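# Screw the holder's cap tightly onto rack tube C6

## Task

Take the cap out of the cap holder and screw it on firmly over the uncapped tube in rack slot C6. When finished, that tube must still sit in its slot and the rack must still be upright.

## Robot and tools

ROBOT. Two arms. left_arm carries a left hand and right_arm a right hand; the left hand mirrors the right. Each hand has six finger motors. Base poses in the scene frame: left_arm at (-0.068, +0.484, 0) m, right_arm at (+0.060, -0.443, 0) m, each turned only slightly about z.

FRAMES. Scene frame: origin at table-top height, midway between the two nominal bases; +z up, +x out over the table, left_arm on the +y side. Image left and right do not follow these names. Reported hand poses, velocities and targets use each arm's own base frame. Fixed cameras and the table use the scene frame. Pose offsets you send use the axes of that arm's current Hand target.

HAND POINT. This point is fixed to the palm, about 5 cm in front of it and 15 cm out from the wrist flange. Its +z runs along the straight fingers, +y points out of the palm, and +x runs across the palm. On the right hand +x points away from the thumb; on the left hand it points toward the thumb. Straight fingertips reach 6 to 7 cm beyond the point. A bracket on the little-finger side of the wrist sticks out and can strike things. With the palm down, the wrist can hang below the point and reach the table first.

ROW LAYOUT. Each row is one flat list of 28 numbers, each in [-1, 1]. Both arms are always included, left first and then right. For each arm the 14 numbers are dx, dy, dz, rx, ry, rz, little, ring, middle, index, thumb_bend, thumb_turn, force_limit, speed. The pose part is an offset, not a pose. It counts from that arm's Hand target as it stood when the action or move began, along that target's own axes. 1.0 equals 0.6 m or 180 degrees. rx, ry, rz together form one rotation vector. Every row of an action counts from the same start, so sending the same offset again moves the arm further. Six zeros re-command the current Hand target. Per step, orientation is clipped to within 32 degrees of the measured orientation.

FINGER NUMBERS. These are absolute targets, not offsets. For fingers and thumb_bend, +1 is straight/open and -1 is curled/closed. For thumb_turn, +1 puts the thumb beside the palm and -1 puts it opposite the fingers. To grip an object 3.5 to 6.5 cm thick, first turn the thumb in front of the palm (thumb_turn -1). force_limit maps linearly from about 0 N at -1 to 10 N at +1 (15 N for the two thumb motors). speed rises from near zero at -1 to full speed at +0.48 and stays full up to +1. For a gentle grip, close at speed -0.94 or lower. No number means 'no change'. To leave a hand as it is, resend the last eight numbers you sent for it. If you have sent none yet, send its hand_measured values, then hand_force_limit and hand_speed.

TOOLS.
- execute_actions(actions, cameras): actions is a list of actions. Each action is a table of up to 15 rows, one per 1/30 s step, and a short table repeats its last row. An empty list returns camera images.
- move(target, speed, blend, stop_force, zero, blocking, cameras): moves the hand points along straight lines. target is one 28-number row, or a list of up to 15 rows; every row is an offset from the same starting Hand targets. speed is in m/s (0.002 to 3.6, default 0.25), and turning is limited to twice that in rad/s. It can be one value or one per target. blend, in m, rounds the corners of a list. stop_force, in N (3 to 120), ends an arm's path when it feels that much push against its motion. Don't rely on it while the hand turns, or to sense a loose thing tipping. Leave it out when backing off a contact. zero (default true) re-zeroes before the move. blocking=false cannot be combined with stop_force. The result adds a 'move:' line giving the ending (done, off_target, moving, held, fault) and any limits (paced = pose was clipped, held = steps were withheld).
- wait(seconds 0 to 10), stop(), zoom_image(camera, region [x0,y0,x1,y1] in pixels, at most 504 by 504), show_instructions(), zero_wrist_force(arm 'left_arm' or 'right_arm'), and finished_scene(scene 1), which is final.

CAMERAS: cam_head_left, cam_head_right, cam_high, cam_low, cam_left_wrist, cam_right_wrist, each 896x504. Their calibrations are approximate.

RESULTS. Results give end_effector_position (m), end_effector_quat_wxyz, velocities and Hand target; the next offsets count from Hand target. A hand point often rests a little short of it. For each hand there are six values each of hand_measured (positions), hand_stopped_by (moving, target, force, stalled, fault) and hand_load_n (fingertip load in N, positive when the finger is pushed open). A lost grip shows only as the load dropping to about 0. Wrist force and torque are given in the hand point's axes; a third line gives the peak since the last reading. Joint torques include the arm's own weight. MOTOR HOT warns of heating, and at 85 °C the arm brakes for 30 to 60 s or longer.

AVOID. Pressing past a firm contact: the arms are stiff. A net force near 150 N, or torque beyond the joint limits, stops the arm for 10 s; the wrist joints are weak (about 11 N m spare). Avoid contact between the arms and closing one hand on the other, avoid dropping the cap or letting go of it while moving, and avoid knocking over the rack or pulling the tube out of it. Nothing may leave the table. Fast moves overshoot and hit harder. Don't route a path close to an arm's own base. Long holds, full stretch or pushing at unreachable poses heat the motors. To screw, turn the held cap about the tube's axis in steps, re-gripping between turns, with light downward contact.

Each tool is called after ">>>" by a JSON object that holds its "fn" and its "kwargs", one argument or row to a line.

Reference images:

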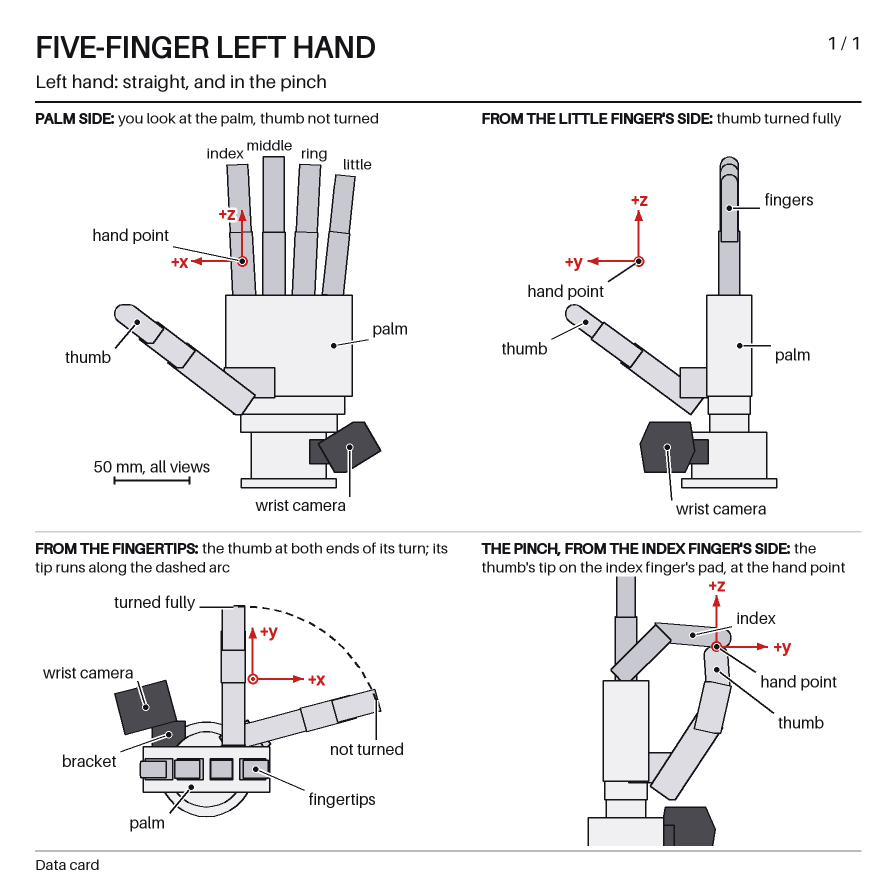

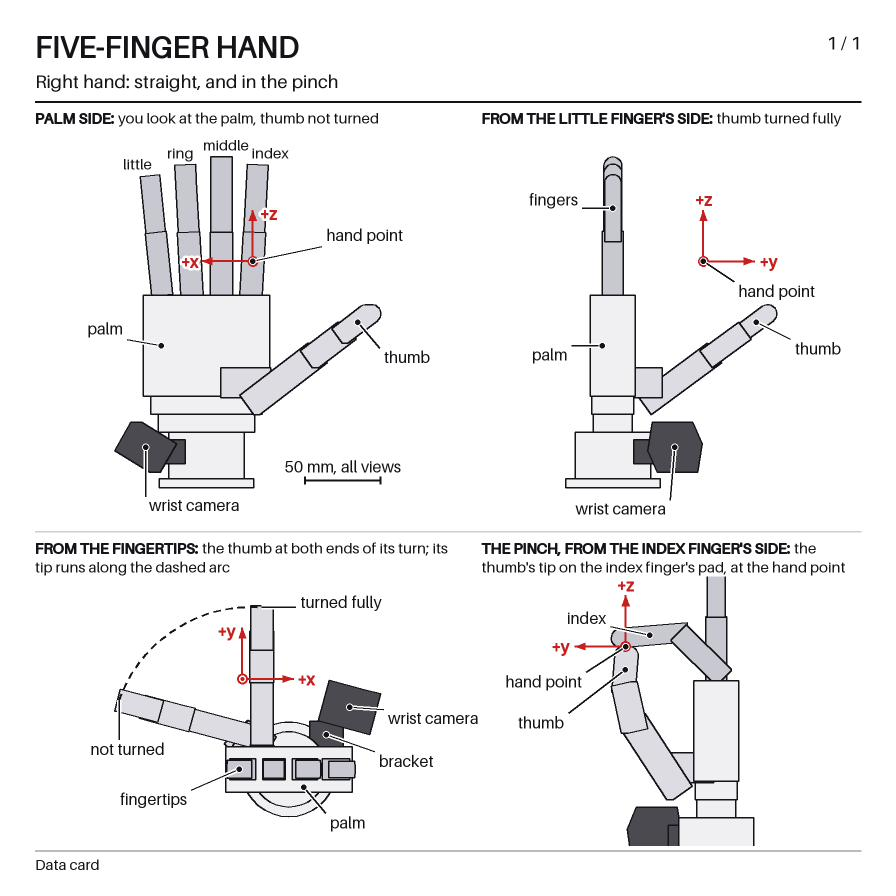

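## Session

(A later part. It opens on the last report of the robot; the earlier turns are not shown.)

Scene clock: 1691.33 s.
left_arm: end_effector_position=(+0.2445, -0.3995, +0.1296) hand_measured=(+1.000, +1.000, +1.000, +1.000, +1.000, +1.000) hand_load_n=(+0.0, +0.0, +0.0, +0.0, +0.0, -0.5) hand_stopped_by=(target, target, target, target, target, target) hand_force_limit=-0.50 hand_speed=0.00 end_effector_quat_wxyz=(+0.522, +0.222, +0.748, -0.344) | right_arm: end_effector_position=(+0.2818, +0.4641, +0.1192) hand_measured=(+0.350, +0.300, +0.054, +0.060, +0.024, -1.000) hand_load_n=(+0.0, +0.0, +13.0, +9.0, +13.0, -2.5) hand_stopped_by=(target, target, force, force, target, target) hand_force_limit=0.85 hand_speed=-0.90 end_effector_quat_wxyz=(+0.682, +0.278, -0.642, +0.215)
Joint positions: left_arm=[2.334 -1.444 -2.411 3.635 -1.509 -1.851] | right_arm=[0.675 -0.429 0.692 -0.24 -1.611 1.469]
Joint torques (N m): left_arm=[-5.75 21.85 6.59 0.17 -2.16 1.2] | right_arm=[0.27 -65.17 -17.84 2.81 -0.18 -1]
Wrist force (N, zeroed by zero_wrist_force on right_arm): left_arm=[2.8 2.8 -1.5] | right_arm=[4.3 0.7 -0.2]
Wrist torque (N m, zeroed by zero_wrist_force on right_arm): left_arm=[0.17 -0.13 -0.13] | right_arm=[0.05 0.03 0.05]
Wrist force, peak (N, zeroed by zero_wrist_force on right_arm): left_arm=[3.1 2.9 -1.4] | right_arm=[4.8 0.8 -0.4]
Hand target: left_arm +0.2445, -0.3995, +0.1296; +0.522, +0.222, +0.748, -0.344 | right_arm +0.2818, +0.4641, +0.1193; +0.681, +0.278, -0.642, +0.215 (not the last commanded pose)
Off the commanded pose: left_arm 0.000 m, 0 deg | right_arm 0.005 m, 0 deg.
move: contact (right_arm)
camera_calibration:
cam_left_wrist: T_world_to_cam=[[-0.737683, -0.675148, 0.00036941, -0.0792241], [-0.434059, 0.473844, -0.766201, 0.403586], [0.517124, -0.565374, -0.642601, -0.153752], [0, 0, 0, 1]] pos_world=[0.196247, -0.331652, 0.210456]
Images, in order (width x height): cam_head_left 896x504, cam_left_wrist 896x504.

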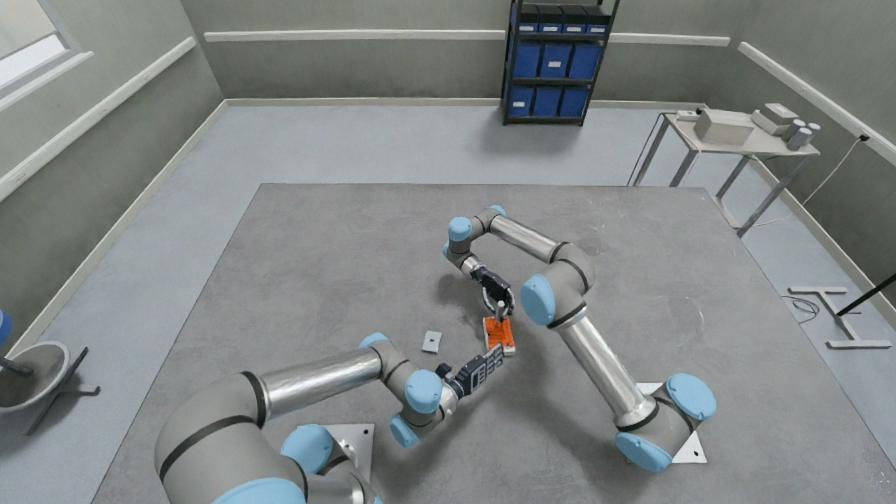

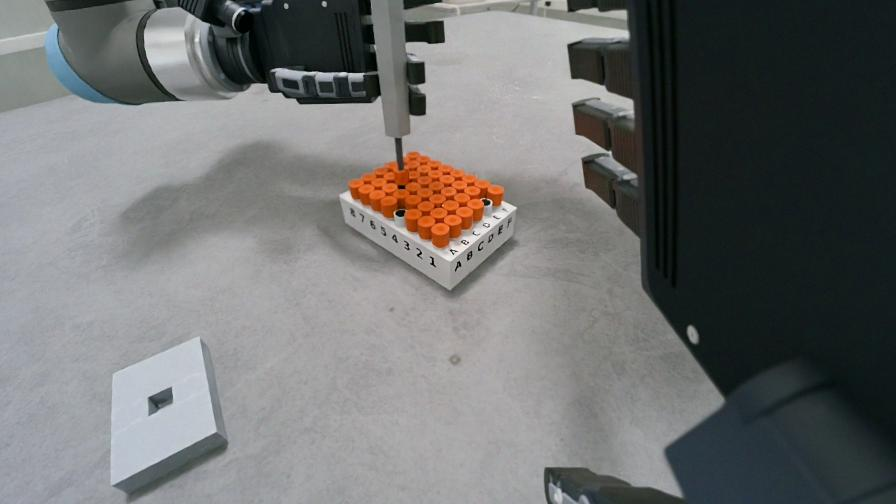

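>>> {"fn": "move", "kwargs": {
  "target": [
    [0,0,0,0,0,0,1,1,1,1,1,1,-0.5,0,0.00212,0.00361,0.00066,0,0,0,0.35,0.3,-0.2,-0.2,0.02,-1,0.85,-0.9]
  ],
  "speed": 0.02
}}

>>> {"fn": "move", "kwargs": {
  "target": [0,0,0,0,0,0,1,1,1,1,1,1,-0.5,0,-0.01159,-0.00117,-0.00048,0,0,0,0.35,0.3,-0.2,-0.2,0.02,-1,0.85,-0.9],
  "speed": 0.004,
  "stop_force": 3,
  "cameras": ["cam_left_wrist", "cam_head_left"]
}}

>>> {"fn": "zoom_image", "kwargs": {
  "camera": "cam_left_wrist",
  "region": [376, 160, 426, 200]
}}

>>> {"fn": "zoom_image", "kwargs": {
  "camera": "cam_head_left",
  "region": [484, 308, 516, 340]
}}

Scene clock: 1695.80 s.
left_arm: end_effector_position=(+0.2445, -0.3995, +0.1296) hand_measured=(+1.000, +1.000, +1.000, +1.000, +1.000, +1.000) hand_load_n=(+0.0, +0.0, +0.0, +0.0, +0.5, +0.0) hand_stopped_by=(target, target, target, target, target, target) hand_force_limit=-0.50 hand_speed=0.00 end_effector_quat_wxyz=(+0.522, +0.222, +0.748, -0.344) | right_arm: end_effector_position=(+0.2801, +0.4654, +0.1208) hand_measured=(+0.350, +0.300, +0.054, +0.060, +0.024, -1.000) hand_load_n=(+0.0, +0.0, +12.5, +9.5, +12.5, -2.0) hand_stopped_by=(target, target, force, force, target, target) hand_force_limit=0.85 hand_speed=-0.90 end_effector_quat_wxyz=(+0.681, +0.278, -0.642, +0.215)
Joint positions: left_arm=[2.334 -1.444 -2.411 3.635 -1.509 -1.851] | right_arm=[0.678 -0.431 0.691 -0.238 -1.608 1.469]
Joint torques (N m): left_arm=[-5.53 23.47 8.61 -0.5 -2.17 1.28] | right_arm=[5.99 -76.03 -28.68 4.08 1.12 -1.22]
Wrist force (N, zeroed by zero_wrist_force on right_arm): left_arm=[3.0 2.8 -1.4] | right_arm=[-0.1 -0.1 -0.2]
Wrist torque (N m, zeroed by zero_wrist_force on right_arm): left_arm=[0.16 -0.17 -0.12] | right_arm=[0.03 0.00 0.00]
Wrist force, peak (N, zeroed by zero_wrist_force on right_arm): left_arm=[2.9 3.2 -1.6] | right_arm=[4.9 0.9 -0.3]
Hand target: left_arm +0.2445, -0.3995, +0.1296; +0.522, +0.222, +0.748, -0.344 | right_arm +0.2802, +0.4654, +0.1208; +0.681, +0.278, -0.642, +0.215
Off the commanded pose: left_arm 0.000 m, 0 deg | right_arm 0.000 m, 0 deg.
move: done

Scene clock: 1697.43 s.
left_arm: end_effector_position=(+0.2445, -0.3995, +0.1296) hand_measured=(+1.000, +1.000, +1.000, +1.000, +1.000, +1.000) hand_load_n=(-0.5, +0.0, +0.0, +0.0, +0.0, +0.0) hand_stopped_by=(target, target, target, target, target, target) hand_force_limit=-0.50 hand_speed=0.00 end_effector_quat_wxyz=(+0.522, +0.222, +0.748, -0.344) | right_arm: end_effector_position=(+0.2802, +0.4655, +0.1194) hand_measured=(+0.350, +0.300, +0.054, +0.060, +0.024, -1.000) hand_load_n=(+0.0, +0.0, +13.0, +8.0, +12.5, -3.5) hand_stopped_by=(target, target, force, force, target, target) hand_force_limit=0.85 hand_speed=-0.90 end_effector_quat_wxyz=(+0.681, +0.278, -0.642, +0.215)
Joint positions: left_arm=[2.334 -1.444 -2.411 3.635 -1.509 -1.851] | right_arm=[0.678 -0.43 0.692 -0.24 -1.608 1.469]
Joint torques (N m): left_arm=[-6.95 23.47 9.97 -0.84 -1.96 1.01] | right_arm=[0.9 -71.51 -27.18 3.19 -1.05 -1.11]
Wrist force (N, zeroed by zero_wrist_force on right_arm): left_arm=[3.0 2.9 -1.4] | right_arm=[4.5 0.4 -0.8]
Wrist torque (N m, zeroed by zero_wrist_force on right_arm): left_arm=[0.19 -0.15 -0.13] | right_arm=[0.06 -0.02 0.08]
Wrist force, peak (N, zeroed by zero_wrist_force on right_arm): left_arm=[3.0 3.2 -1.4] | right_arm=[5.0 0.3 -1.0]
Hand target: left_arm +0.2445, -0.3995, +0.1296; +0.522, +0.222, +0.748, -0.344 | right_arm +0.2802, +0.4655, +0.1194; +0.681, +0.278, -0.642, +0.215 (not the last commanded pose)
Off the commanded pose: left_arm 0.000 m, 0 deg | right_arm 0.006 m, 0 deg.
move: contact (right_arm)
camera_calibration:
cam_left_wrist: T_world_to_cam=[[-0.737683, -0.675148, 0.00036941, -0.0792241], [-0.434059, 0.473844, -0.766201, 0.403586], [0.517124, -0.565374, -0.642601, -0.153752], [0, 0, 0, 1]] pos_world=[0.196247, -0.331652, 0.210456]
Images, in order (width x height): cam_head_left 896x504, cam_left_wrist 896x504.

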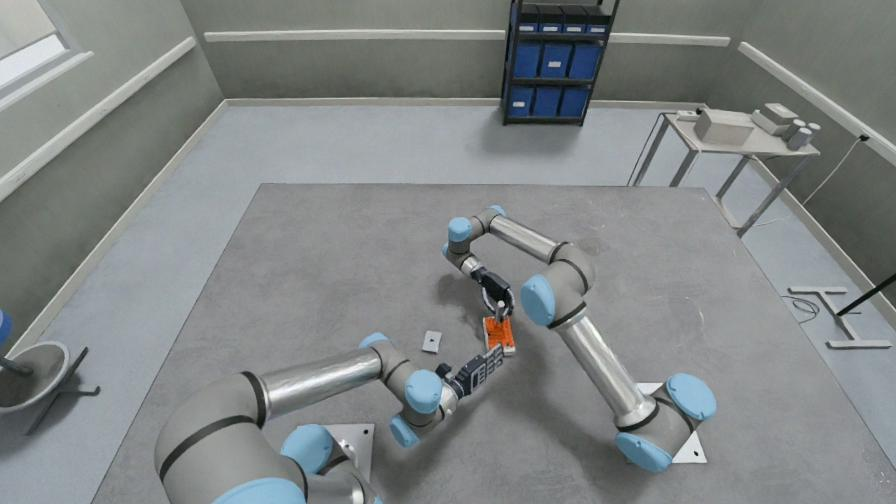

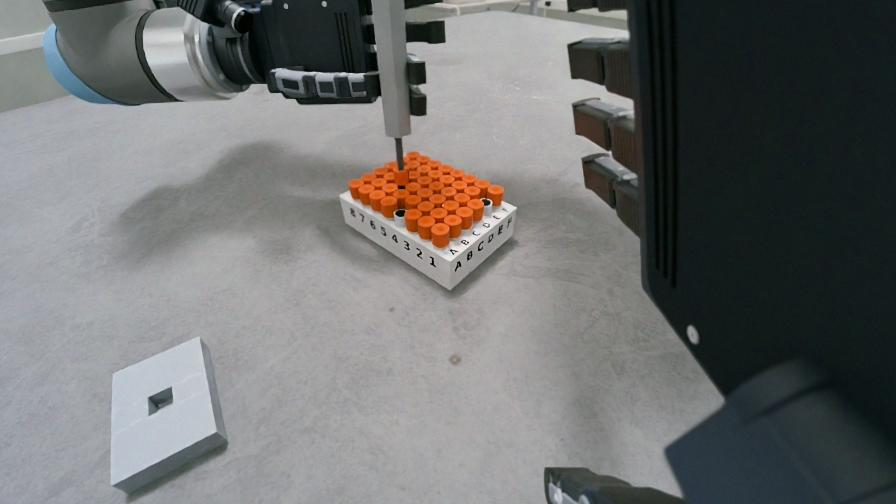

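Scaled by 10.080.

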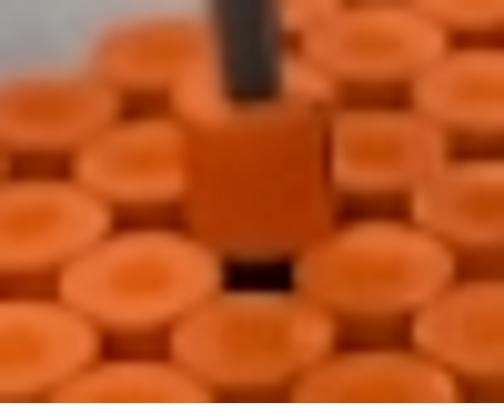

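Scaled by 15.750.

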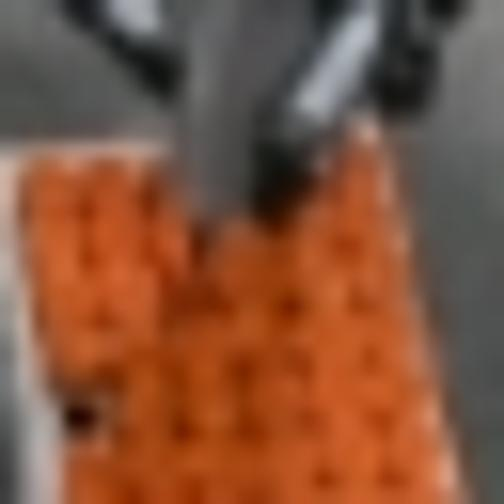

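>>> {"fn": "move", "kwargs": {
  "target": [
    [0,0,0,0,0,0,1,1,1,1,1,1,-0.5,0,0.00223,0.00258,0.00041,0,0,0,0.35,0.3,-0.2,-0.2,0.02,-1,0.85,-0.9]
  ],
  "speed": 0.02
}}

>>> {"fn": "move", "kwargs": {
  "target": [0,0,0,0,0,0,1,1,1,1,1,1,-0.5,0,-0.01159,-0.00117,-0.00048,0,0,0,0.35,0.3,-0.2,-0.2,0.02,-1,0.85,-0.9],
  "speed": 0.004,
  "stop_force": 3,
  "cameras": ["cam_left_wrist"]
}}

>>> {"fn": "zoom_image", "kwargs": {
  "camera": "cam_left_wrist",
  "region": [376, 160, 426, 200]
}}

Scene clock: 1700.73 s.
left_arm: end_effector_position=(+0.2445, -0.3995, +0.1296) hand_measured=(+1.000, +1.000, +1.000, +1.000, +1.000, +1.000) hand_load_n=(+0.0, +0.0, +0.0, +0.0, +0.0, +0.0) hand_stopped_by=(target, target, target, target, target, target) hand_force_limit=-0.50 hand_speed=0.00 end_effector_quat_wxyz=(+0.522, +0.222, +0.748, -0.344) | right_arm: end_effector_position=(+0.2791, +0.4664, +0.1210) hand_measured=(+0.350, +0.300, +0.054, +0.060, +0.024, -1.000) hand_load_n=(+0.0, +0.0, +12.5, +9.5, +12.5, -2.0) hand_stopped_by=(target, target, force, force, target, target) hand_force_limit=0.85 hand_speed=-0.90 end_effector_quat_wxyz=(+0.681, +0.278, -0.642, +0.215)
Joint positions: left_arm=[2.334 -1.444 -2.411 3.635 -1.509 -1.851] | right_arm=[0.68 -0.432 0.691 -0.238 -1.606 1.469]
Joint torques (N m): left_arm=[-4.74 21.9 10.9 -0.92 -2.12 1.28] | right_arm=[7.03 -74.76 -25.18 4.11 1.46 -1.28]
Wrist force (N, zeroed by zero_wrist_force on right_arm): left_arm=[2.9 3.2 -1.6] | right_arm=[-0.3 0.1 0.2]
Wrist torque (N m, zeroed by zero_wrist_force on right_arm): left_arm=[0.24 -0.14 -0.14] | right_arm=[0.03 -0.02 0.05]
Wrist force, peak (N, zeroed by zero_wrist_force on right_arm): left_arm=[2.9 3.2 -1.6] | right_arm=[4.9 0.2 -1.0]
Hand target: left_arm +0.2445, -0.3995, +0.1296; +0.522, +0.222, +0.748, -0.344 | right_arm +0.2791, +0.4664, +0.1209; +0.681, +0.278, -0.642, +0.215
Off the commanded pose: left_arm 0.000 m, 0 deg | right_arm 0.000 m, 0 deg.
move: done

Scene clock: 1702.40 s.
left_arm: end_effector_position=(+0.2445, -0.3995, +0.1296) hand_measured=(+1.000, +1.000, +1.000, +1.000, +1.000, +1.000) hand_load_n=(+0.0, +0.0, +0.0, +0.0, +0.0, +0.0) hand_stopped_by=(target, target, target, target, target, target) hand_force_limit=-0.50 hand_speed=0.00 end_effector_quat_wxyz=(+0.522, +0.222, +0.748, -0.344) | right_arm: end_effector_position=(+0.2791, +0.4664, +0.1195) hand_measured=(+0.350, +0.300, +0.054, +0.060, +0.024, -1.000) hand_load_n=(+0.0, +0.0, +13.0, +8.0, +12.5, -3.5) hand_stopped_by=(target, target, force, force, target, target) hand_force_limit=0.85 hand_speed=-0.90 end_effector_quat_wxyz=(+0.681, +0.278, -0.642, +0.215)
Joint positions: left_arm=[2.334 -1.444 -2.411 3.635 -1.509 -1.851] | right_arm=[0.68 -0.43 0.692 -0.24 -1.606 1.469]
Joint torques (N m): left_arm=[-4.72 23.96 11.98 -0.94 -2.07 1.17] | right_arm=[4.19 -68.78 -24.86 3.06 0.38 -1.38]
Wrist force (N, zeroed by zero_wrist_force on right_arm): left_arm=[2.8 3.1 -1.3] | right_arm=[5.3 -0.5 -0.8]
Wrist torque (N m, zeroed by zero_wrist_force on right_arm): left_arm=[0.21 -0.14 -0.14] | right_arm=[0.05 -0.04 0.14]
Wrist force, peak (N, zeroed by zero_wrist_force on right_arm): left_arm=[3.1 3.0 -1.7] | right_arm=[5.6 -0.5 -1.0]
Hand target: left_arm +0.2445, -0.3995, +0.1296; +0.522, +0.222, +0.748, -0.344 | right_arm +0.2791, +0.4664, +0.1196; +0.681, +0.278, -0.642, +0.215 (not the last commanded pose)
Off the commanded pose: left_arm 0.000 m, 0 deg | right_arm 0.006 m, 0 deg.
move: contact (right_arm)
camera_calibration:
cam_left_wrist: T_world_to_cam=[[-0.737683, -0.675148, 0.00036941, -0.0792241], [-0.434059, 0.473844, -0.766201, 0.403586], [0.517124, -0.565374, -0.642601, -0.153752], [0, 0, 0, 1]] pos_world=[0.196247, -0.331652, 0.210456]
Images, in order (width x height): cam_left_wrist 896x504.

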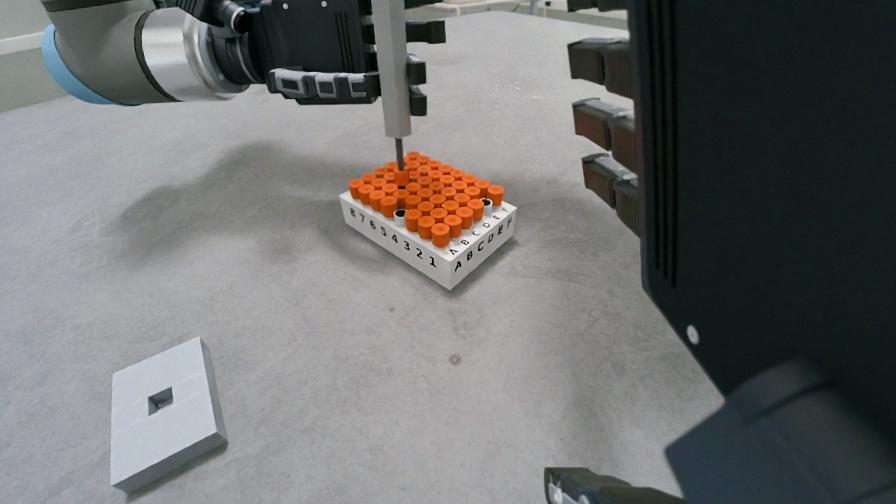

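Scaled by 10.080.

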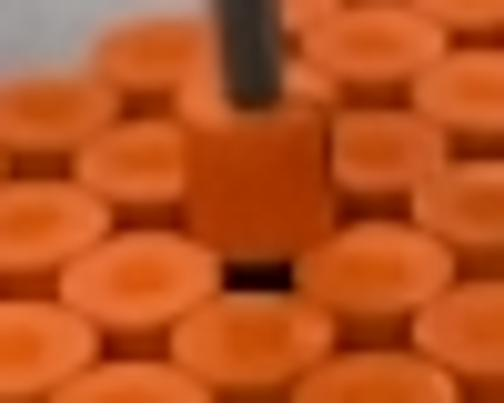

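>>> {"fn": "move", "kwargs": {
  "target": [
    [0,0,0,0,0,0,1,1,1,1,1,1,-0.5,0,0.00236,0.00142,0.00026,0,0,0,0.35,0.3,-0.2,-0.2,0.02,-1,0.85,-0.9]
  ],
  "speed": 0.02
}}

>>> {"fn": "move", "kwargs": {
  "target": [0,0,0,0,0,0,1,1,1,1,1,1,-0.5,0,-0.01159,-0.00117,-0.00048,0,0,0,0.35,0.3,-0.2,-0.2,0.02,-1,0.85,-0.9],
  "speed": 0.004,
  "stop_force": 3,
  "cameras": ["cam_left_wrist"]
}}

>>> {"fn": "zoom_image", "kwargs": {
  "camera": "cam_left_wrist",
  "region": [376, 160, 426, 200]
}}

Scene clock: 1709.13 s.
left_arm: end_effector_position=(+0.2445, -0.3995, +0.1296) hand_measured=(+1.000, +1.000, +1.000, +1.000, +1.000, +1.000) hand_load_n=(+0.0, +0.0, +0.0, +0.0, +0.0, +0.0) hand_stopped_by=(target, target, target, target, target, target) hand_force_limit=-0.50 hand_speed=0.00 end_effector_quat_wxyz=(+0.522, +0.222, +0.748, -0.344) | right_arm: end_effector_position=(+0.2785, +0.4669, +0.1211) hand_measured=(+0.350, +0.300, +0.054, +0.060, +0.024, -1.000) hand_load_n=(+0.0, +0.0, +13.0, +9.5, +12.5, -2.0) hand_stopped_by=(target, target, force, force, target, target) hand_force_limit=0.85 hand_speed=-0.90 end_effector_quat_wxyz=(+0.681, +0.278, -0.642, +0.215)
Joint positions: left_arm=[2.334 -1.444 -2.411 3.635 -1.509 -1.851] | right_arm=[0.681 -0.432 0.691 -0.238 -1.605 1.469]
Joint torques (N m): left_arm=[-4.7 23.31 12.93 -0.95 -2.02 1.1] | right_arm=[9.42 -74.62 -26.74 3.64 1.78 -1.18]
Wrist force (N, zeroed by zero_wrist_force on right_arm): left_arm=[3.0 3.0 -1.4] | right_arm=[-0.3 0.1 0.1]
Wrist torque (N m, zeroed by zero_wrist_force on right_arm): left_arm=[0.19 -0.15 -0.13] | right_arm=[0.05 -0.01 0.05]
Wrist force, peak (N, zeroed by zero_wrist_force on right_arm): left_arm=[3.0 3.1 -1.6] | right_arm=[5.6 -0.5 -1.0]
Hand target: left_arm +0.2445, -0.3995, +0.1296; +0.522, +0.222, +0.748, -0.344 | right_arm +0.2786, +0.4669, +0.1210; +0.681, +0.278, -0.642, +0.215
Off the commanded pose: left_arm 0.000 m, 0 deg | right_arm 0.000 m, 0 deg.
move: done

Scene clock: 1710.87 s.
left_arm: end_effector_position=(+0.2445, -0.3995, +0.1296) hand_measured=(+1.000, +1.000, +1.000, +1.000, +1.000, +1.000) hand_load_n=(+0.0, +0.0, +0.0, +0.0, +0.0, +0.0) hand_stopped_by=(target, target, target, target, target, target) hand_force_limit=-0.50 hand_speed=0.00 end_effector_quat_wxyz=(+0.522, +0.222, +0.748, -0.344) | right_arm: end_effector_position=(+0.2786, +0.4669, +0.1196) hand_measured=(+0.350, +0.300, +0.054, +0.060, +0.024, -1.000) hand_load_n=(+0.0, +0.0, +13.0, +9.0, +12.5, -2.5) hand_stopped_by=(target, target, force, force, target, target) hand_force_limit=0.85 hand_speed=-0.90 end_effector_quat_wxyz=(+0.681, +0.278, -0.642, +0.215)
Joint positions: left_arm=[2.334 -1.444 -2.411 3.635 -1.509 -1.851] | right_arm=[0.681 -0.43 0.692 -0.24 -1.605 1.469]
Joint torques (N m): left_arm=[-5.25 24.06 14.66 -0.95 -2.13 1.2] | right_arm=[7 -68.52 -26.94 3.08 0.99 -1.32]
Wrist force (N, zeroed by zero_wrist_force on right_arm): left_arm=[2.8 2.9 -1.4] | right_arm=[4.4 -0.3 -0.1]
Wrist torque (N m, zeroed by zero_wrist_force on right_arm): left_arm=[0.19 -0.13 -0.14] | right_arm=[0.06 0.03 0.12]
Wrist force, peak (N, zeroed by zero_wrist_force on right_arm): left_arm=[2.9 3.2 -1.4] | right_arm=[6.0 -0.3 -0.2]
Hand target: left_arm +0.2445, -0.3995, +0.1296; +0.522, +0.222, +0.748, -0.344 | right_arm +0.2786, +0.4669, +0.1196; +0.681, +0.278, -0.642, +0.215 (not the last commanded pose)
Off the commanded pose: left_arm 0.000 m, 0 deg | right_arm 0.006 m, 0 deg.
move: contact (right_arm)
camera_calibration:
cam_left_wrist: T_world_to_cam=[[-0.737683, -0.675148, 0.00036941, -0.0792241], [-0.434059, 0.473844, -0.766201, 0.403586], [0.517124, -0.565374, -0.642601, -0.153752], [0, 0, 0, 1]] pos_world=[0.196247, -0.331652, 0.210456]
Images, in order (width x height): cam_left_wrist 896x504.

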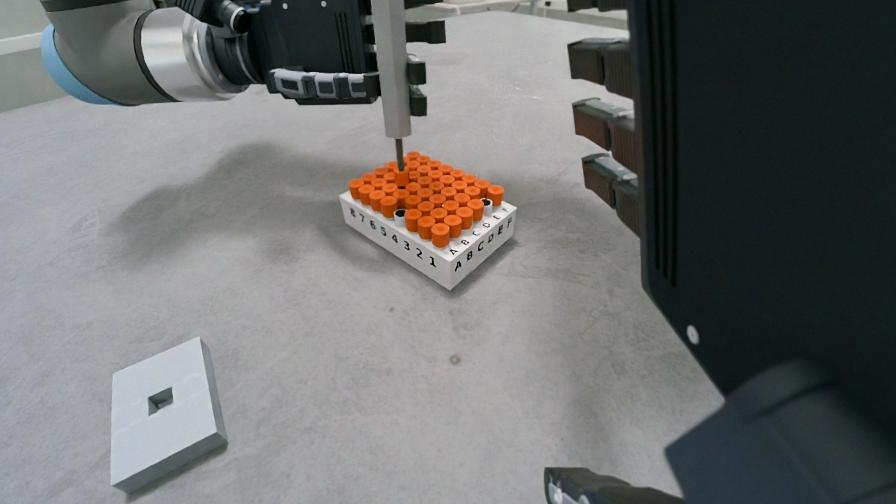

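Scaled by 10.080.

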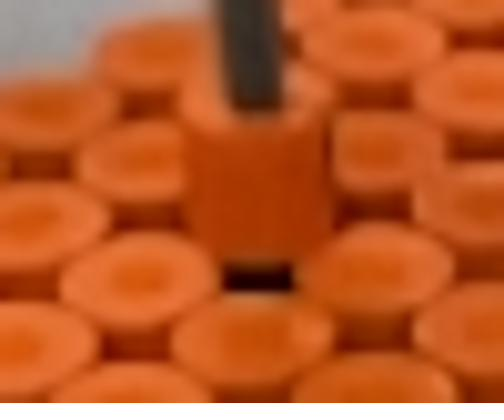

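>>> {"fn": "zoom_image", "kwargs": {
  "camera": "cam_left_wrist",
  "region": [384, 166, 420, 196]
}}

Scaled by 14.000.

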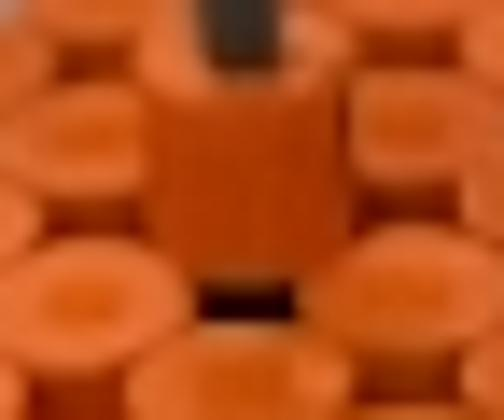

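>>> {"fn": "move", "kwargs": {
  "target": [0,0,0,0,0,0,1,1,1,1,1,1,-0.5,0,-0.00497,-0.0005,-0.0002,0,0,0,0.35,0.3,-0.2,-0.2,0.02,-1,0.85,-0.9],
  "speed": 0.004,
  "stop_force": 6
}}

Scene clock: 1721.83 s.
left_arm: end_effector_position=(+0.2445, -0.3995, +0.1296) hand_measured=(+1.000, +1.000, +1.000, +1.000, +1.000, +1.000) hand_load_n=(+0.0, +0.0, +0.0, +0.0, +0.0, +0.0) hand_stopped_by=(target, target, target, target, target, target) hand_force_limit=-0.50 hand_speed=0.00 end_effector_quat_wxyz=(+0.522, +0.222, +0.748, -0.344) | right_arm: end_effector_position=(+0.2786, +0.4670, +0.1165) hand_measured=(+0.350, +0.300, +0.054, +0.060, +0.024, -1.000) hand_load_n=(+0.0, +0.0, +15.0, +4.5, +12.5, -5.5) hand_stopped_by=(target, target, force, force, target, target) hand_force_limit=0.85 hand_speed=-0.90 end_effector_quat_wxyz=(+0.681, +0.278, -0.642, +0.215)
Joint positions: left_arm=[2.334 -1.444 -2.411 3.635 -1.509 -1.851] | right_arm=[0.681 -0.427 0.693 -0.245 -1.605 1.469]
Joint torques (N m): left_arm=[-5.16 22.73 16.56 -0.97 -2.09 1.08] | right_arm=[10.81 -36.44 -5.7 1.08 2.08 -0.49]
Wrist force (N, zeroed by zero_wrist_force on right_arm): left_arm=[2.9 3.0 -1.4] | right_arm=[10.4 -0.1 -2.7]
Wrist torque (N m, zeroed by zero_wrist_force on right_arm): left_arm=[0.20 -0.14 -0.13] | right_arm=[0.06 -0.10 0.23]
Wrist force, peak (N, zeroed by zero_wrist_force on right_arm): left_arm=[3.0 3.1 -1.6] | right_arm=[10.9 -0.1 -3.0]
Hand target: left_arm +0.2445, -0.3995, +0.1296; +0.522, +0.222, +0.748, -0.344 | right_arm +0.2786, +0.4670, +0.1166; +0.681, +0.278, -0.642, +0.215
Off the commanded pose: left_arm 0.000 m, 0 deg | right_arm 0.000 m, 0 deg.
move: done

>>> {"fn": "move", "kwargs": {
  "target": [
    [0,0,0,0,0,0,1,1,1,1,1,1,-0.5,0,0.00766,0.00193,0.00048,0,0,0,0.35,0.3,-0.2,-0.2,0.02,-1,0.85,-0.9]
  ],
  "speed": 0.02
}}

>>> {"fn": "move", "kwargs": {
  "target": [0,0,0,0,0,0,1,1,1,1,1,1,-0.5,0,-0.01159,-0.00117,-0.00048,0,0,0,0.35,0.3,-0.2,-0.2,0.02,-1,0.85,-0.9],
  "speed": 0.004,
  "stop_force": 3,
  "cameras": ["cam_left_wrist"]
}}

>>> {"fn": "zoom_image", "kwargs": {
  "camera": "cam_left_wrist",
  "region": [384, 166, 420, 196]
}}

Scene clock: 1725.33 s.
left_arm: end_effector_position=(+0.2445, -0.3995, +0.1296) hand_measured=(+1.000, +1.000, +1.000, +1.000, +1.000, +1.000) hand_load_n=(+0.0, +0.0, +0.0, +0.0, +0.0, +0.0) hand_stopped_by=(target, target, target, target, target, target) hand_force_limit=-0.50 hand_speed=0.00 end_effector_quat_wxyz=(+0.522, +0.222, +0.748, -0.344) | right_arm: end_effector_position=(+0.2780, +0.4674, +0.1214) hand_measured=(+0.350, +0.300, +0.054, +0.060, +0.024, -1.000) hand_load_n=(+0.0, -0.5, +12.5, +9.5, +12.5, -2.0) hand_stopped_by=(target, target, force, force, target, target) hand_force_limit=0.85 hand_speed=-0.90 end_effector_quat_wxyz=(+0.681, +0.278, -0.642, +0.215)
Joint positions: left_arm=[2.334 -1.444 -2.411 3.635 -1.509 -1.851] | right_arm=[0.682 -0.432 0.691 -0.237 -1.605 1.469]
Joint torques (N m): left_arm=[-5.53 22.59 18.84 -1 -2.13 1.27] | right_arm=[8.78 -68.21 -24.48 3.23 1.71 0.53]
Wrist force (N, zeroed by zero_wrist_force on right_arm): left_arm=[2.8 3.0 -1.4] | right_arm=[-0.4 0.3 0.0]
Wrist torque (N m, zeroed by zero_wrist_force on right_arm): left_arm=[0.19 -0.13 -0.14] | right_arm=[0.08 0.00 0.11]
Wrist force, peak (N, zeroed by zero_wrist_force on right_arm): left_arm=[3.0 3.0 -1.5] | right_arm=[10.9 -0.1 -2.9]
Hand target: left_arm +0.2445, -0.3995, +0.1296; +0.522, +0.222, +0.748, -0.344 | right_arm +0.2780, +0.4674, +0.1213; +0.681, +0.278, -0.642, +0.215
Off the commanded pose: left_arm 0.000 m, 0 deg | right_arm 0.000 m, 0 deg.
move: done

Scene clock: 1726.40 s.
left_arm: end_effector_position=(+0.2445, -0.3995, +0.1296) hand_measured=(+1.000, +1.000, +1.000, +1.000, +1.000, +1.000) hand_load_n=(+0.0, +0.0, +0.0, +0.0, +0.0, +0.0) hand_stopped_by=(target, target, target, target, target, target) hand_force_limit=-0.50 hand_speed=0.00 end_effector_quat_wxyz=(+0.522, +0.222, +0.748, -0.344) | right_arm: end_effector_position=(+0.2780, +0.4674, +0.1193) hand_measured=(+0.350, +0.300, +0.054, +0.060, +0.024, -1.000) hand_load_n=(+0.0, +0.0, +13.0, +9.0, +12.5, -3.0) hand_stopped_by=(target, target, force, force, target, target) hand_force_limit=0.85 hand_speed=-0.90 end_effector_quat_wxyz=(+0.681, +0.278, -0.642, +0.215)
Joint positions: left_arm=[2.334 -1.444 -2.411 3.635 -1.509 -1.851] | right_arm=[0.682 -0.43 0.692 -0.241 -1.605 1.469]
Joint torques (N m): left_arm=[-5.92 23.61 20.25 -0.89 -2 1.19] | right_arm=[5.75 -58.46 -16.99 2.57 0.79 0.46]
Wrist force (N, zeroed by zero_wrist_force on right_arm): left_arm=[2.7 2.9 -1.2] | right_arm=[5.3 -0.2 0.0]
Wrist torque (N m, zeroed by zero_wrist_force on right_arm): left_arm=[0.17 -0.12 -0.14] | right_arm=[0.03 0.03 0.17]
Wrist force, peak (N, zeroed by zero_wrist_force on right_arm): left_arm=[3.2 3.1 -1.5] | right_arm=[6.0 -0.2 0.0]
Hand target: left_arm +0.2445, -0.3995, +0.1296; +0.522, +0.222, +0.748, -0.344 | right_arm +0.2780, +0.4674, +0.1194; +0.681, +0.278, -0.642, +0.215 (not the last commanded pose)
Off the commanded pose: left_arm 0.000 m, 0 deg | right_arm 0.005 m, 0 deg.
move: contact (right_arm)
camera_calibration:
cam_left_wrist: T_world_to_cam=[[-0.737683, -0.675148, 0.00036941, -0.0792241], [-0.434059, 0.473844, -0.766201, 0.403586], [0.517124, -0.565374, -0.642601, -0.153752], [0, 0, 0, 1]] pos_world=[0.196247, -0.331652, 0.210456]
Images, in order (width x height): cam_left_wrist 896x504.

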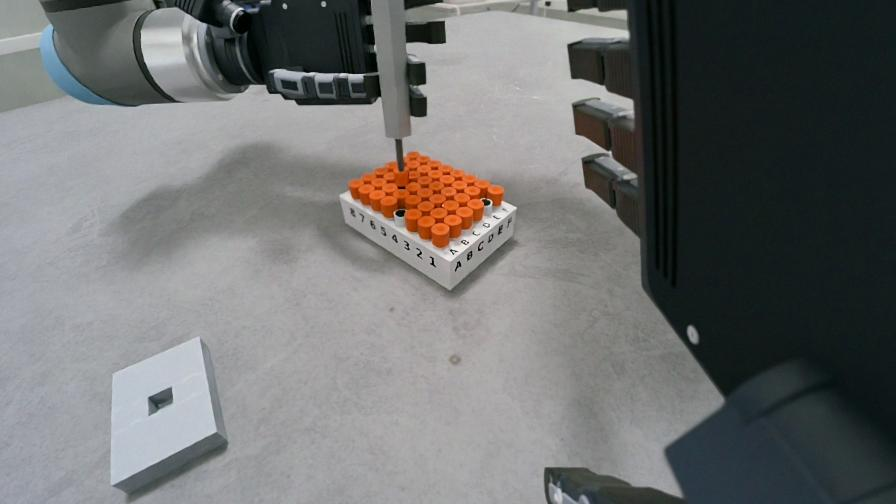

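Scaled by 14.000.

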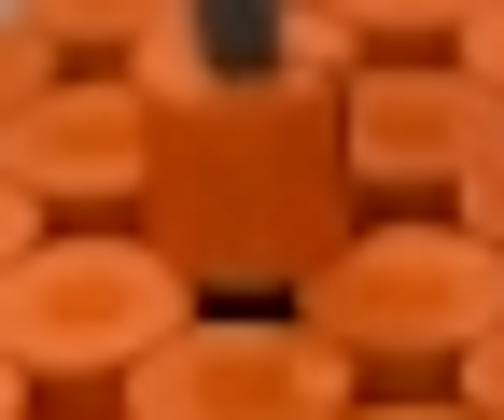

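>>> {"fn": "move", "kwargs": {
  "target": [
    [0,0,0,0,0,0,1,1,1,1,1,1,-0.5,0,0.00237,0.00101,0.00098,0,0,0,0.35,0.3,-0.2,-0.2,0.02,-1,0.85,-0.9]
  ],
  "speed": 0.02
}}

>>> {"fn": "move", "kwargs": {
  "target": [0,0,0,0,0,0,1,1,1,1,1,1,-0.5,0,-0.01159,-0.00117,-0.00048,0,0,0,0.35,0.3,-0.2,-0.2,0.02,-1,0.85,-0.9],
  "speed": 0.004,
  "stop_force": 3,
  "cameras": ["cam_left_wrist"]
}}

>>> {"fn": "zoom_image", "kwargs": {
  "camera": "cam_left_wrist",
  "region": [384, 166, 420, 196]
}}

Scene clock: 1729.67 s.
left_arm: end_effector_position=(+0.2445, -0.3995, +0.1296) hand_measured=(+1.000, +1.000, +1.000, +1.000, +1.000, +1.000) hand_load_n=(+0.0, +0.0, +0.0, +0.0, +0.0, +0.0) hand_stopped_by=(target, target, target, target, target, target) hand_force_limit=-0.50 hand_speed=0.00 end_effector_quat_wxyz=(+0.522, +0.222, +0.748, -0.344) | right_arm: end_effector_position=(+0.2773, +0.4674, +0.1209) hand_measured=(+0.350, +0.300, +0.054, +0.060, +0.024, -1.000) hand_load_n=(+0.0, +0.0, +13.0, +9.5, +12.5, -2.0) hand_stopped_by=(target, target, force, force, target, target) hand_force_limit=0.85 hand_speed=-0.90 end_effector_quat_wxyz=(+0.681, +0.278, -0.642, +0.215)
Joint positions: left_arm=[2.334 -1.444 -2.411 3.635 -1.509 -1.851] | right_arm=[0.682 -0.433 0.694 -0.24 -1.604 1.469]
Joint torques (N m): left_arm=[-5.53 21.46 21.64 -0.87 -2.15 1.02] | right_arm=[9.5 -70.87 -7.98 4.4 1.85 -0.17]
Wrist force (N, zeroed by zero_wrist_force on right_arm): left_arm=[3.0 2.8 -1.4] | right_arm=[-0.4 0.2 -0.1]
Wrist torque (N m, zeroed by zero_wrist_force on right_arm): left_arm=[0.18 -0.16 -0.12] | right_arm=[0.08 -0.01 0.11]
Wrist force, peak (N, zeroed by zero_wrist_force on right_arm): left_arm=[3.0 3.2 -1.5] | right_arm=[5.6 -0.1 -0.1]
Hand target: left_arm +0.2445, -0.3995, +0.1296; +0.522, +0.222, +0.748, -0.344 | right_arm +0.2773, +0.4674, +0.1209; +0.681, +0.278, -0.642, +0.215
Off the commanded pose: left_arm 0.000 m, 0 deg | right_arm 0.000 m, 0 deg.
move: done

Scene clock: 1730.63 s.
left_arm: end_effector_position=(+0.2445, -0.3995, +0.1296) hand_measured=(+1.000, +1.000, +1.000, +1.000, +1.000, +1.000) hand_load_n=(+0.0, +0.0, -0.5, +0.0, +0.0, +0.0) hand_stopped_by=(target, target, target, target, target, target) hand_force_limit=-0.50 hand_speed=0.00 end_effector_quat_wxyz=(+0.522, +0.222, +0.748, -0.344) | right_arm: end_effector_position=(+0.2773, +0.4674, +0.1194) hand_measured=(+0.350, +0.300, +0.054, +0.060, +0.024, -1.000) hand_load_n=(+0.0, +0.0, +13.0, +9.0, +12.0, -3.0) hand_stopped_by=(target, target, force, force, target, target) hand_force_limit=0.85 hand_speed=-0.90 end_effector_quat_wxyz=(+0.681, +0.278, -0.642, +0.215)
Joint positions: left_arm=[2.334 -1.444 -2.411 3.635 -1.509 -1.851] | right_arm=[0.682 -0.432 0.695 -0.242 -1.604 1.469]
Joint torques (N m): left_arm=[-6.34 22.94 21.59 -0.91 -2.16 0.93] | right_arm=[10.36 -66.2 -13.63 2.75 1.37 -0.67]
Wrist force (N, zeroed by zero_wrist_force on right_arm): left_arm=[2.8 2.9 -1.7] | right_arm=[5.0 -0.3 -0.1]
Wrist torque (N m, zeroed by zero_wrist_force on right_arm): left_arm=[0.20 -0.13 -0.14] | right_arm=[0.05 0.00 0.18]
Wrist force, peak (N, zeroed by zero_wrist_force on right_arm): left_arm=[2.9 3.2 -1.5] | right_arm=[5.6 -0.5 0.0]
Hand target: left_arm +0.2445, -0.3995, +0.1296; +0.522, +0.222, +0.748, -0.344 | right_arm +0.2774, +0.4674, +0.1195; +0.681, +0.278, -0.642, +0.215 (not the last commanded pose)
Off the commanded pose: left_arm 0.000 m, 0 deg | right_arm 0.005 m, 0 deg.
move: contact (right_arm)
camera_calibration:
cam_left_wrist: T_world_to_cam=[[-0.737683, -0.675148, 0.00036941, -0.0792241], [-0.434059, 0.473844, -0.766201, 0.403586], [0.517124, -0.565374, -0.642601, -0.153752], [0, 0, 0, 1]] pos_world=[0.196247, -0.331652, 0.210456]
Images, in order (width x height): cam_left_wrist 896x504.

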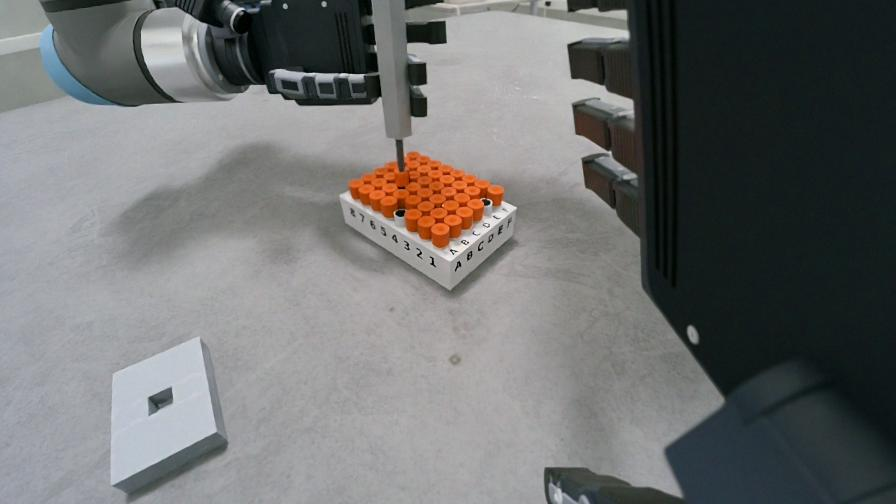

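Scaled by 14.000.

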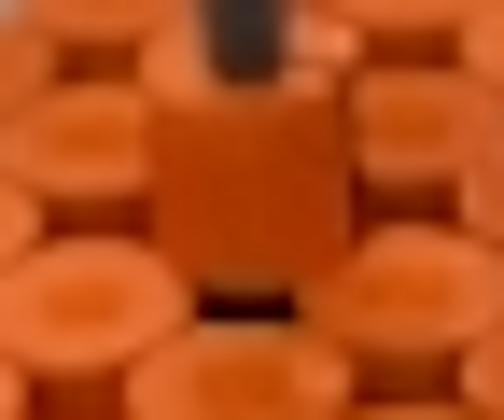

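>>> {"fn": "move", "kwargs": {
  "target": [-0.0263,0.1000,-0.0170,0.1039,0.0314,0.0243,1,1,1,1,1,1,-0.5,0,0,0,0,0,0,0,0.35,0.3,-0.2,-0.2,0.02,-1,0.85,-0.9],
  "speed": 0.3
}}

>>> {"fn": "move", "kwargs": {
  "target": [-0.0263,0.1000,-0.0170,0.1039,0.0314,0.0243,1,1,1,1,1,1,-0.5,0,0,0,0,0,0,0,0.35,0.3,-0.2,-0.2,0.02,-1,0.85,-0.9],
  "speed": 0.3,
  "cameras": ["cam_left_wrist"]
}}

>>> {"fn": "zoom_image", "kwargs": {
  "camera": "cam_left_wrist",
  "region": [370, 130, 430, 220]
}}

>>> {"fn": "zoom_image", "kwargs": {
  "camera": "cam_left_wrist",
  "region": [375, 165, 425, 205]
}}

Scene clock: 1735.03 s.
left_arm: end_effector_position=(+0.2853, -0.3516, +0.1297) hand_measured=(+1.000, +1.000, +1.000, +1.000, +1.000, +1.000) hand_load_n=(+0.0, +0.0, +0.0, +0.0, +0.0, +0.0) hand_stopped_by=(target, target, target, target, target, target) hand_force_limit=-0.50 hand_speed=0.00 end_effector_quat_wxyz=(+0.455, +0.349, +0.698, -0.430) | right_arm: end_effector_position=(+0.2774, +0.4674, +0.1195) hand_measured=(+0.350, +0.300, +0.054, +0.060, +0.024, -1.000) hand_load_n=(+0.0, +0.0, +13.0, +9.0, +12.5, -3.0) hand_stopped_by=(target, target, force, force, target, target) hand_force_limit=0.85 hand_speed=-0.90 end_effector_quat_wxyz=(+0.681, +0.278, -0.642, +0.215)
Joint positions: left_arm=[3.05 -1.398 -2.478 3.396 -0.491 -1.434] | right_arm=[0.682 -0.432 0.695 -0.242 -1.604 1.469]
Joint torques (N m): left_arm=[2.44 -0.78 -1.49 -2.45 3.21 1.19] | right_arm=[8.7 -69.01 -27.48 2.84 1.54 -0.78]
Wrist force (N, zeroed by zero_wrist_force on right_arm): left_arm=[2.5 3.2 -1.6] | right_arm=[5.1 -0.4 -0.5]
Wrist torque (N m, zeroed by zero_wrist_force on right_arm): left_arm=[0.23 -0.10 -0.21] | right_arm=[0.03 0.01 0.18]
Wrist force, peak (N, zeroed by zero_wrist_force on right_arm): left_arm=[2.3 5.6 -3.3] | right_arm=[5.2 -0.3 -0.2]
Hand target: left_arm +0.2852, -0.3516, +0.1296; +0.455, +0.349, +0.698, -0.430 | right_arm +0.2774, +0.4674, +0.1195; +0.681, +0.278, -0.642, +0.215
Off the commanded pose: left_arm 0.000 m, 0 deg | right_arm 0.000 m, 0 deg.
move: done

Scene clock: 1736.47 s.
left_arm: end_effector_position=(+0.3397, -0.3204, +0.1295) hand_measured=(+1.000, +1.000, +1.000, +1.000, +1.000, +1.000) hand_load_n=(+0.0, +0.0, +0.0, -0.5, +0.0, +0.5) hand_stopped_by=(target, target, target, target, target, target) hand_force_limit=-0.50 hand_speed=0.00 end_effector_quat_wxyz=(+0.373, +0.465, +0.627, -0.502) end_effector_velocity=(+0.001, +0.000, +0.000) end_effector_angular_velocity=(+0.000, -0.007, -0.001) | right_arm: end_effector_position=(+0.2774, +0.4674, +0.1195) hand_measured=(+0.350, +0.300, +0.054, +0.060, +0.024, -1.000) hand_load_n=(+0.0, +0.0, +13.0, +9.0, +12.0, -2.5) hand_stopped_by=(target, target, force, force, target, target) hand_force_limit=0.85 hand_speed=-0.90 end_effector_quat_wxyz=(+0.681, +0.278, -0.642, +0.215)
Joint positions: left_arm=[3.307 -2.077 -2.252 2.123 -0.273 0.358] | right_arm=[0.682 -0.432 0.695 -0.242 -1.604 1.469]
Joint velocities: left_arm=[0 0 0.002 0 0 0.005] | right_arm=[within noise]
Joint torques (N m): left_arm=[-5.47 44.35 16.56 -3.76 3.52 0.99] | right_arm=[8.65 -70.73 -25.15 2.79 1.62 -0.73]
Wrist force (N, zeroed by zero_wrist_force on right_arm): left_arm=[2.9 3.4 -1.4] | right_arm=[5.0 -0.3 -0.3]
Wrist torque (N m, zeroed by zero_wrist_force on right_arm): left_arm=[0.23 -0.16 -0.20] | right_arm=[0.04 0.01 0.18]
Wrist force, peak (N, zeroed by zero_wrist_force on right_arm): left_arm=[3.6 3.9 -1.9] | right_arm=[5.2 -0.4 -0.3]
Hand target: left_arm +0.3398, -0.3205, +0.1296; +0.373, +0.465, +0.627, -0.502 | right_arm +0.2774, +0.4674, +0.1195; +0.681, +0.278, -0.642, +0.215
Off the commanded pose: left_arm 0.000 m, 0 deg | right_arm 0.000 m, 0 deg.
move: done
camera_calibration:
cam_left_wrist: T_world_to_cam=[[-0.999107, -0.0422504, 0.000162651, 0.336035], [-0.027263, 0.641746, -0.766432, 0.322983], [0.0322777, -0.765752, -0.642325, -0.0579642], [0, 0, 0, 1]] pos_world=[0.346411, -0.237462, 0.210258]
Images, in order (width x height): cam_left_wrist 896x504.

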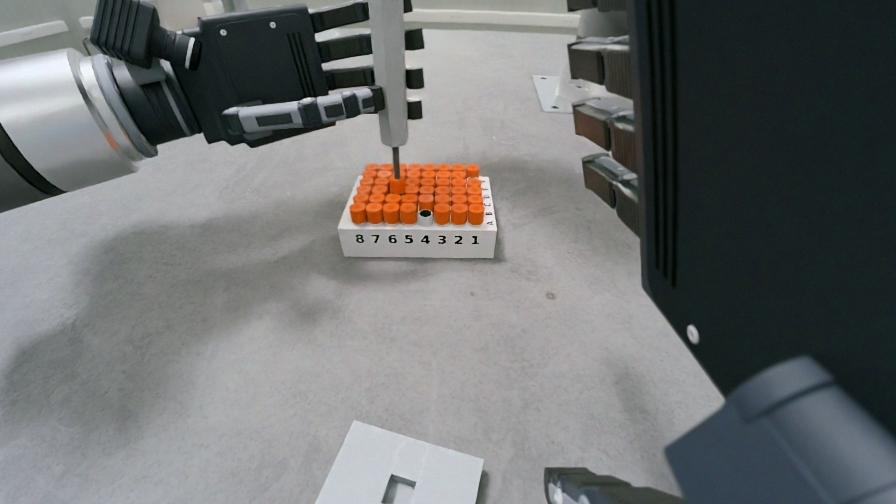

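Scaled by 5.600.

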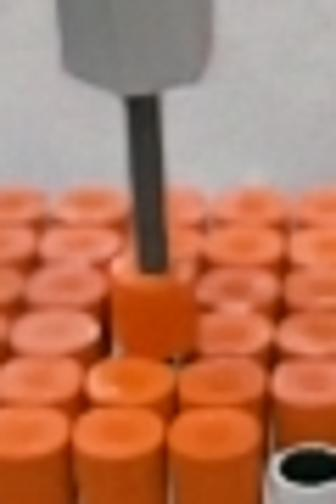

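Scaled by 10.080.

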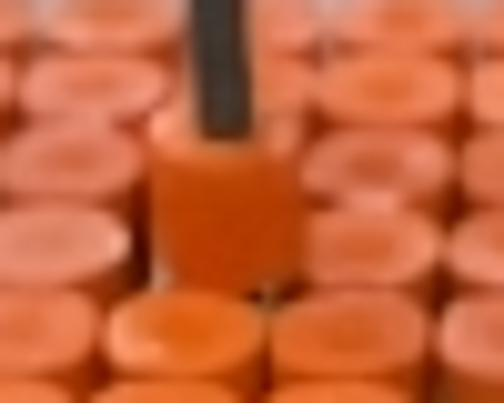

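>>> {"fn": "move", "kwargs": {
  "target": [
    [0,0,0,0,0,0,1,1,1,1,1,1,-0.5,0,0.0031,-0.00353,-0.0028,-0.0008,0.0099,-0.0051,0.35,0.3,-0.2,-0.2,0.02,-1,0.85,-0.9]
  ],
  "speed": 0.02,
  "cameras": ["cam_left_wrist"]
}}

>>> {"fn": "zoom_image", "kwargs": {
  "camera": "cam_left_wrist",
  "region": [370, 130, 430, 220]
}}

>>> {"fn": "zoom_image", "kwargs": {
  "camera": "cam_left_wrist",
  "region": [375, 165, 425, 205]
}}

Scene clock: 1742.73 s.
left_arm: end_effector_position=(+0.3398, -0.3205, +0.1296) hand_measured=(+1.000, +1.000, +1.000, +1.000, +1.000, +1.000) hand_load_n=(+0.0, +0.0, +0.0, +0.0, +0.0, +0.0) hand_stopped_by=(target, target, target, target, target, target) hand_force_limit=-0.50 hand_speed=0.00 end_effector_quat_wxyz=(+0.373, +0.465, +0.627, -0.502) | right_arm: end_effector_position=(+0.2802, +0.4668, +0.1211) hand_measured=(+0.350, +0.300, +0.054, +0.060, +0.024, -1.000) hand_load_n=(+0.0, +0.0, +12.5, +9.5, +12.0, -2.0) hand_stopped_by=(target, target, force, force, target, target) hand_force_limit=0.85 hand_speed=-0.90 end_effector_quat_wxyz=(+0.693, +0.279, -0.629, +0.213)
Joint positions: left_arm=[3.307 -2.076 -2.252 2.123 -0.273 0.358] | right_arm=[0.679 -0.407 0.663 -0.204 -1.608 1.454]
Joint torques (N m): left_arm=[-5.02 42.19 17.91 -0.53 3.92 1.21] | right_arm=[-4.09 -57.42 -5.47 -0.22 -1.2 0.78]
Wrist force (N, zeroed by zero_wrist_force on right_arm): left_arm=[2.7 3.1 -1.3] | right_arm=[-0.4 0.1 0.2]
Wrist torque (N m, zeroed by zero_wrist_force on right_arm): left_arm=[0.19 -0.13 -0.20] | right_arm=[0.05 -0.01 0.11]
Wrist force, peak (N, zeroed by zero_wrist_force on right_arm): left_arm=[3.0 3.4 -1.4] | right_arm=[5.3 -0.5 -0.4]
Hand target: left_arm +0.3398, -0.3205, +0.1296; +0.373, +0.465, +0.627, -0.502 | right_arm +0.2802, +0.4668, +0.1211; +0.693, +0.279, -0.629, +0.213
Off the commanded pose: left_arm 0.000 m, 0 deg | right_arm 0.000 m, 0 deg.
move: done
camera_calibration:
cam_left_wrist: T_world_to_cam=[[-0.999109, -0.0422009, -0.000191775, 0.33622], [-0.0269575, 0.641705, -0.766478, 0.322957], [0.0324691, -0.76579, -0.642271, -0.0579887], [0, 0, 0, 1]] pos_world=[0.34651, -0.237462, 0.21036]
Images, in order (width x height): cam_left_wrist 896x504.

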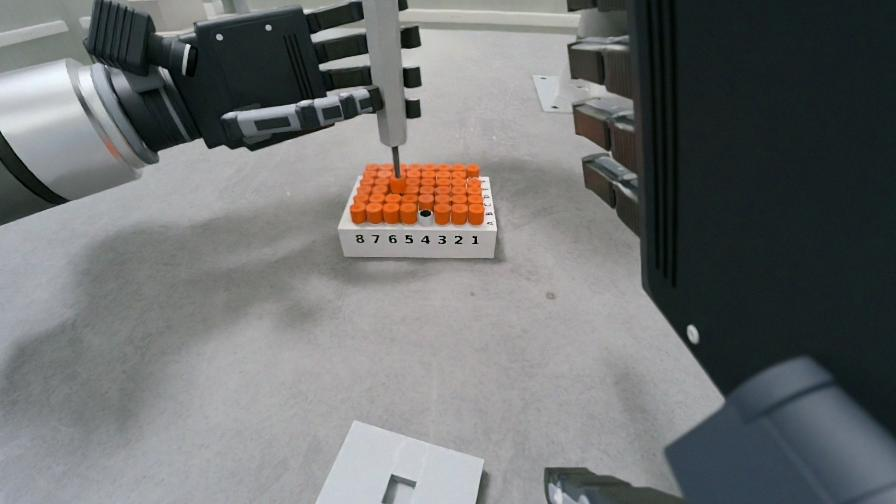

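Scaled by 5.600.

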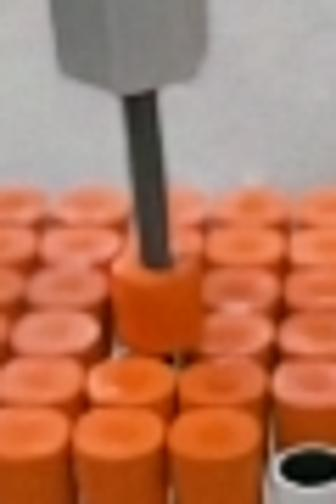

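Scaled by 10.080.

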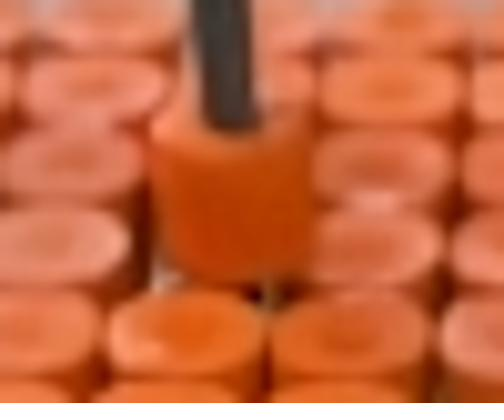

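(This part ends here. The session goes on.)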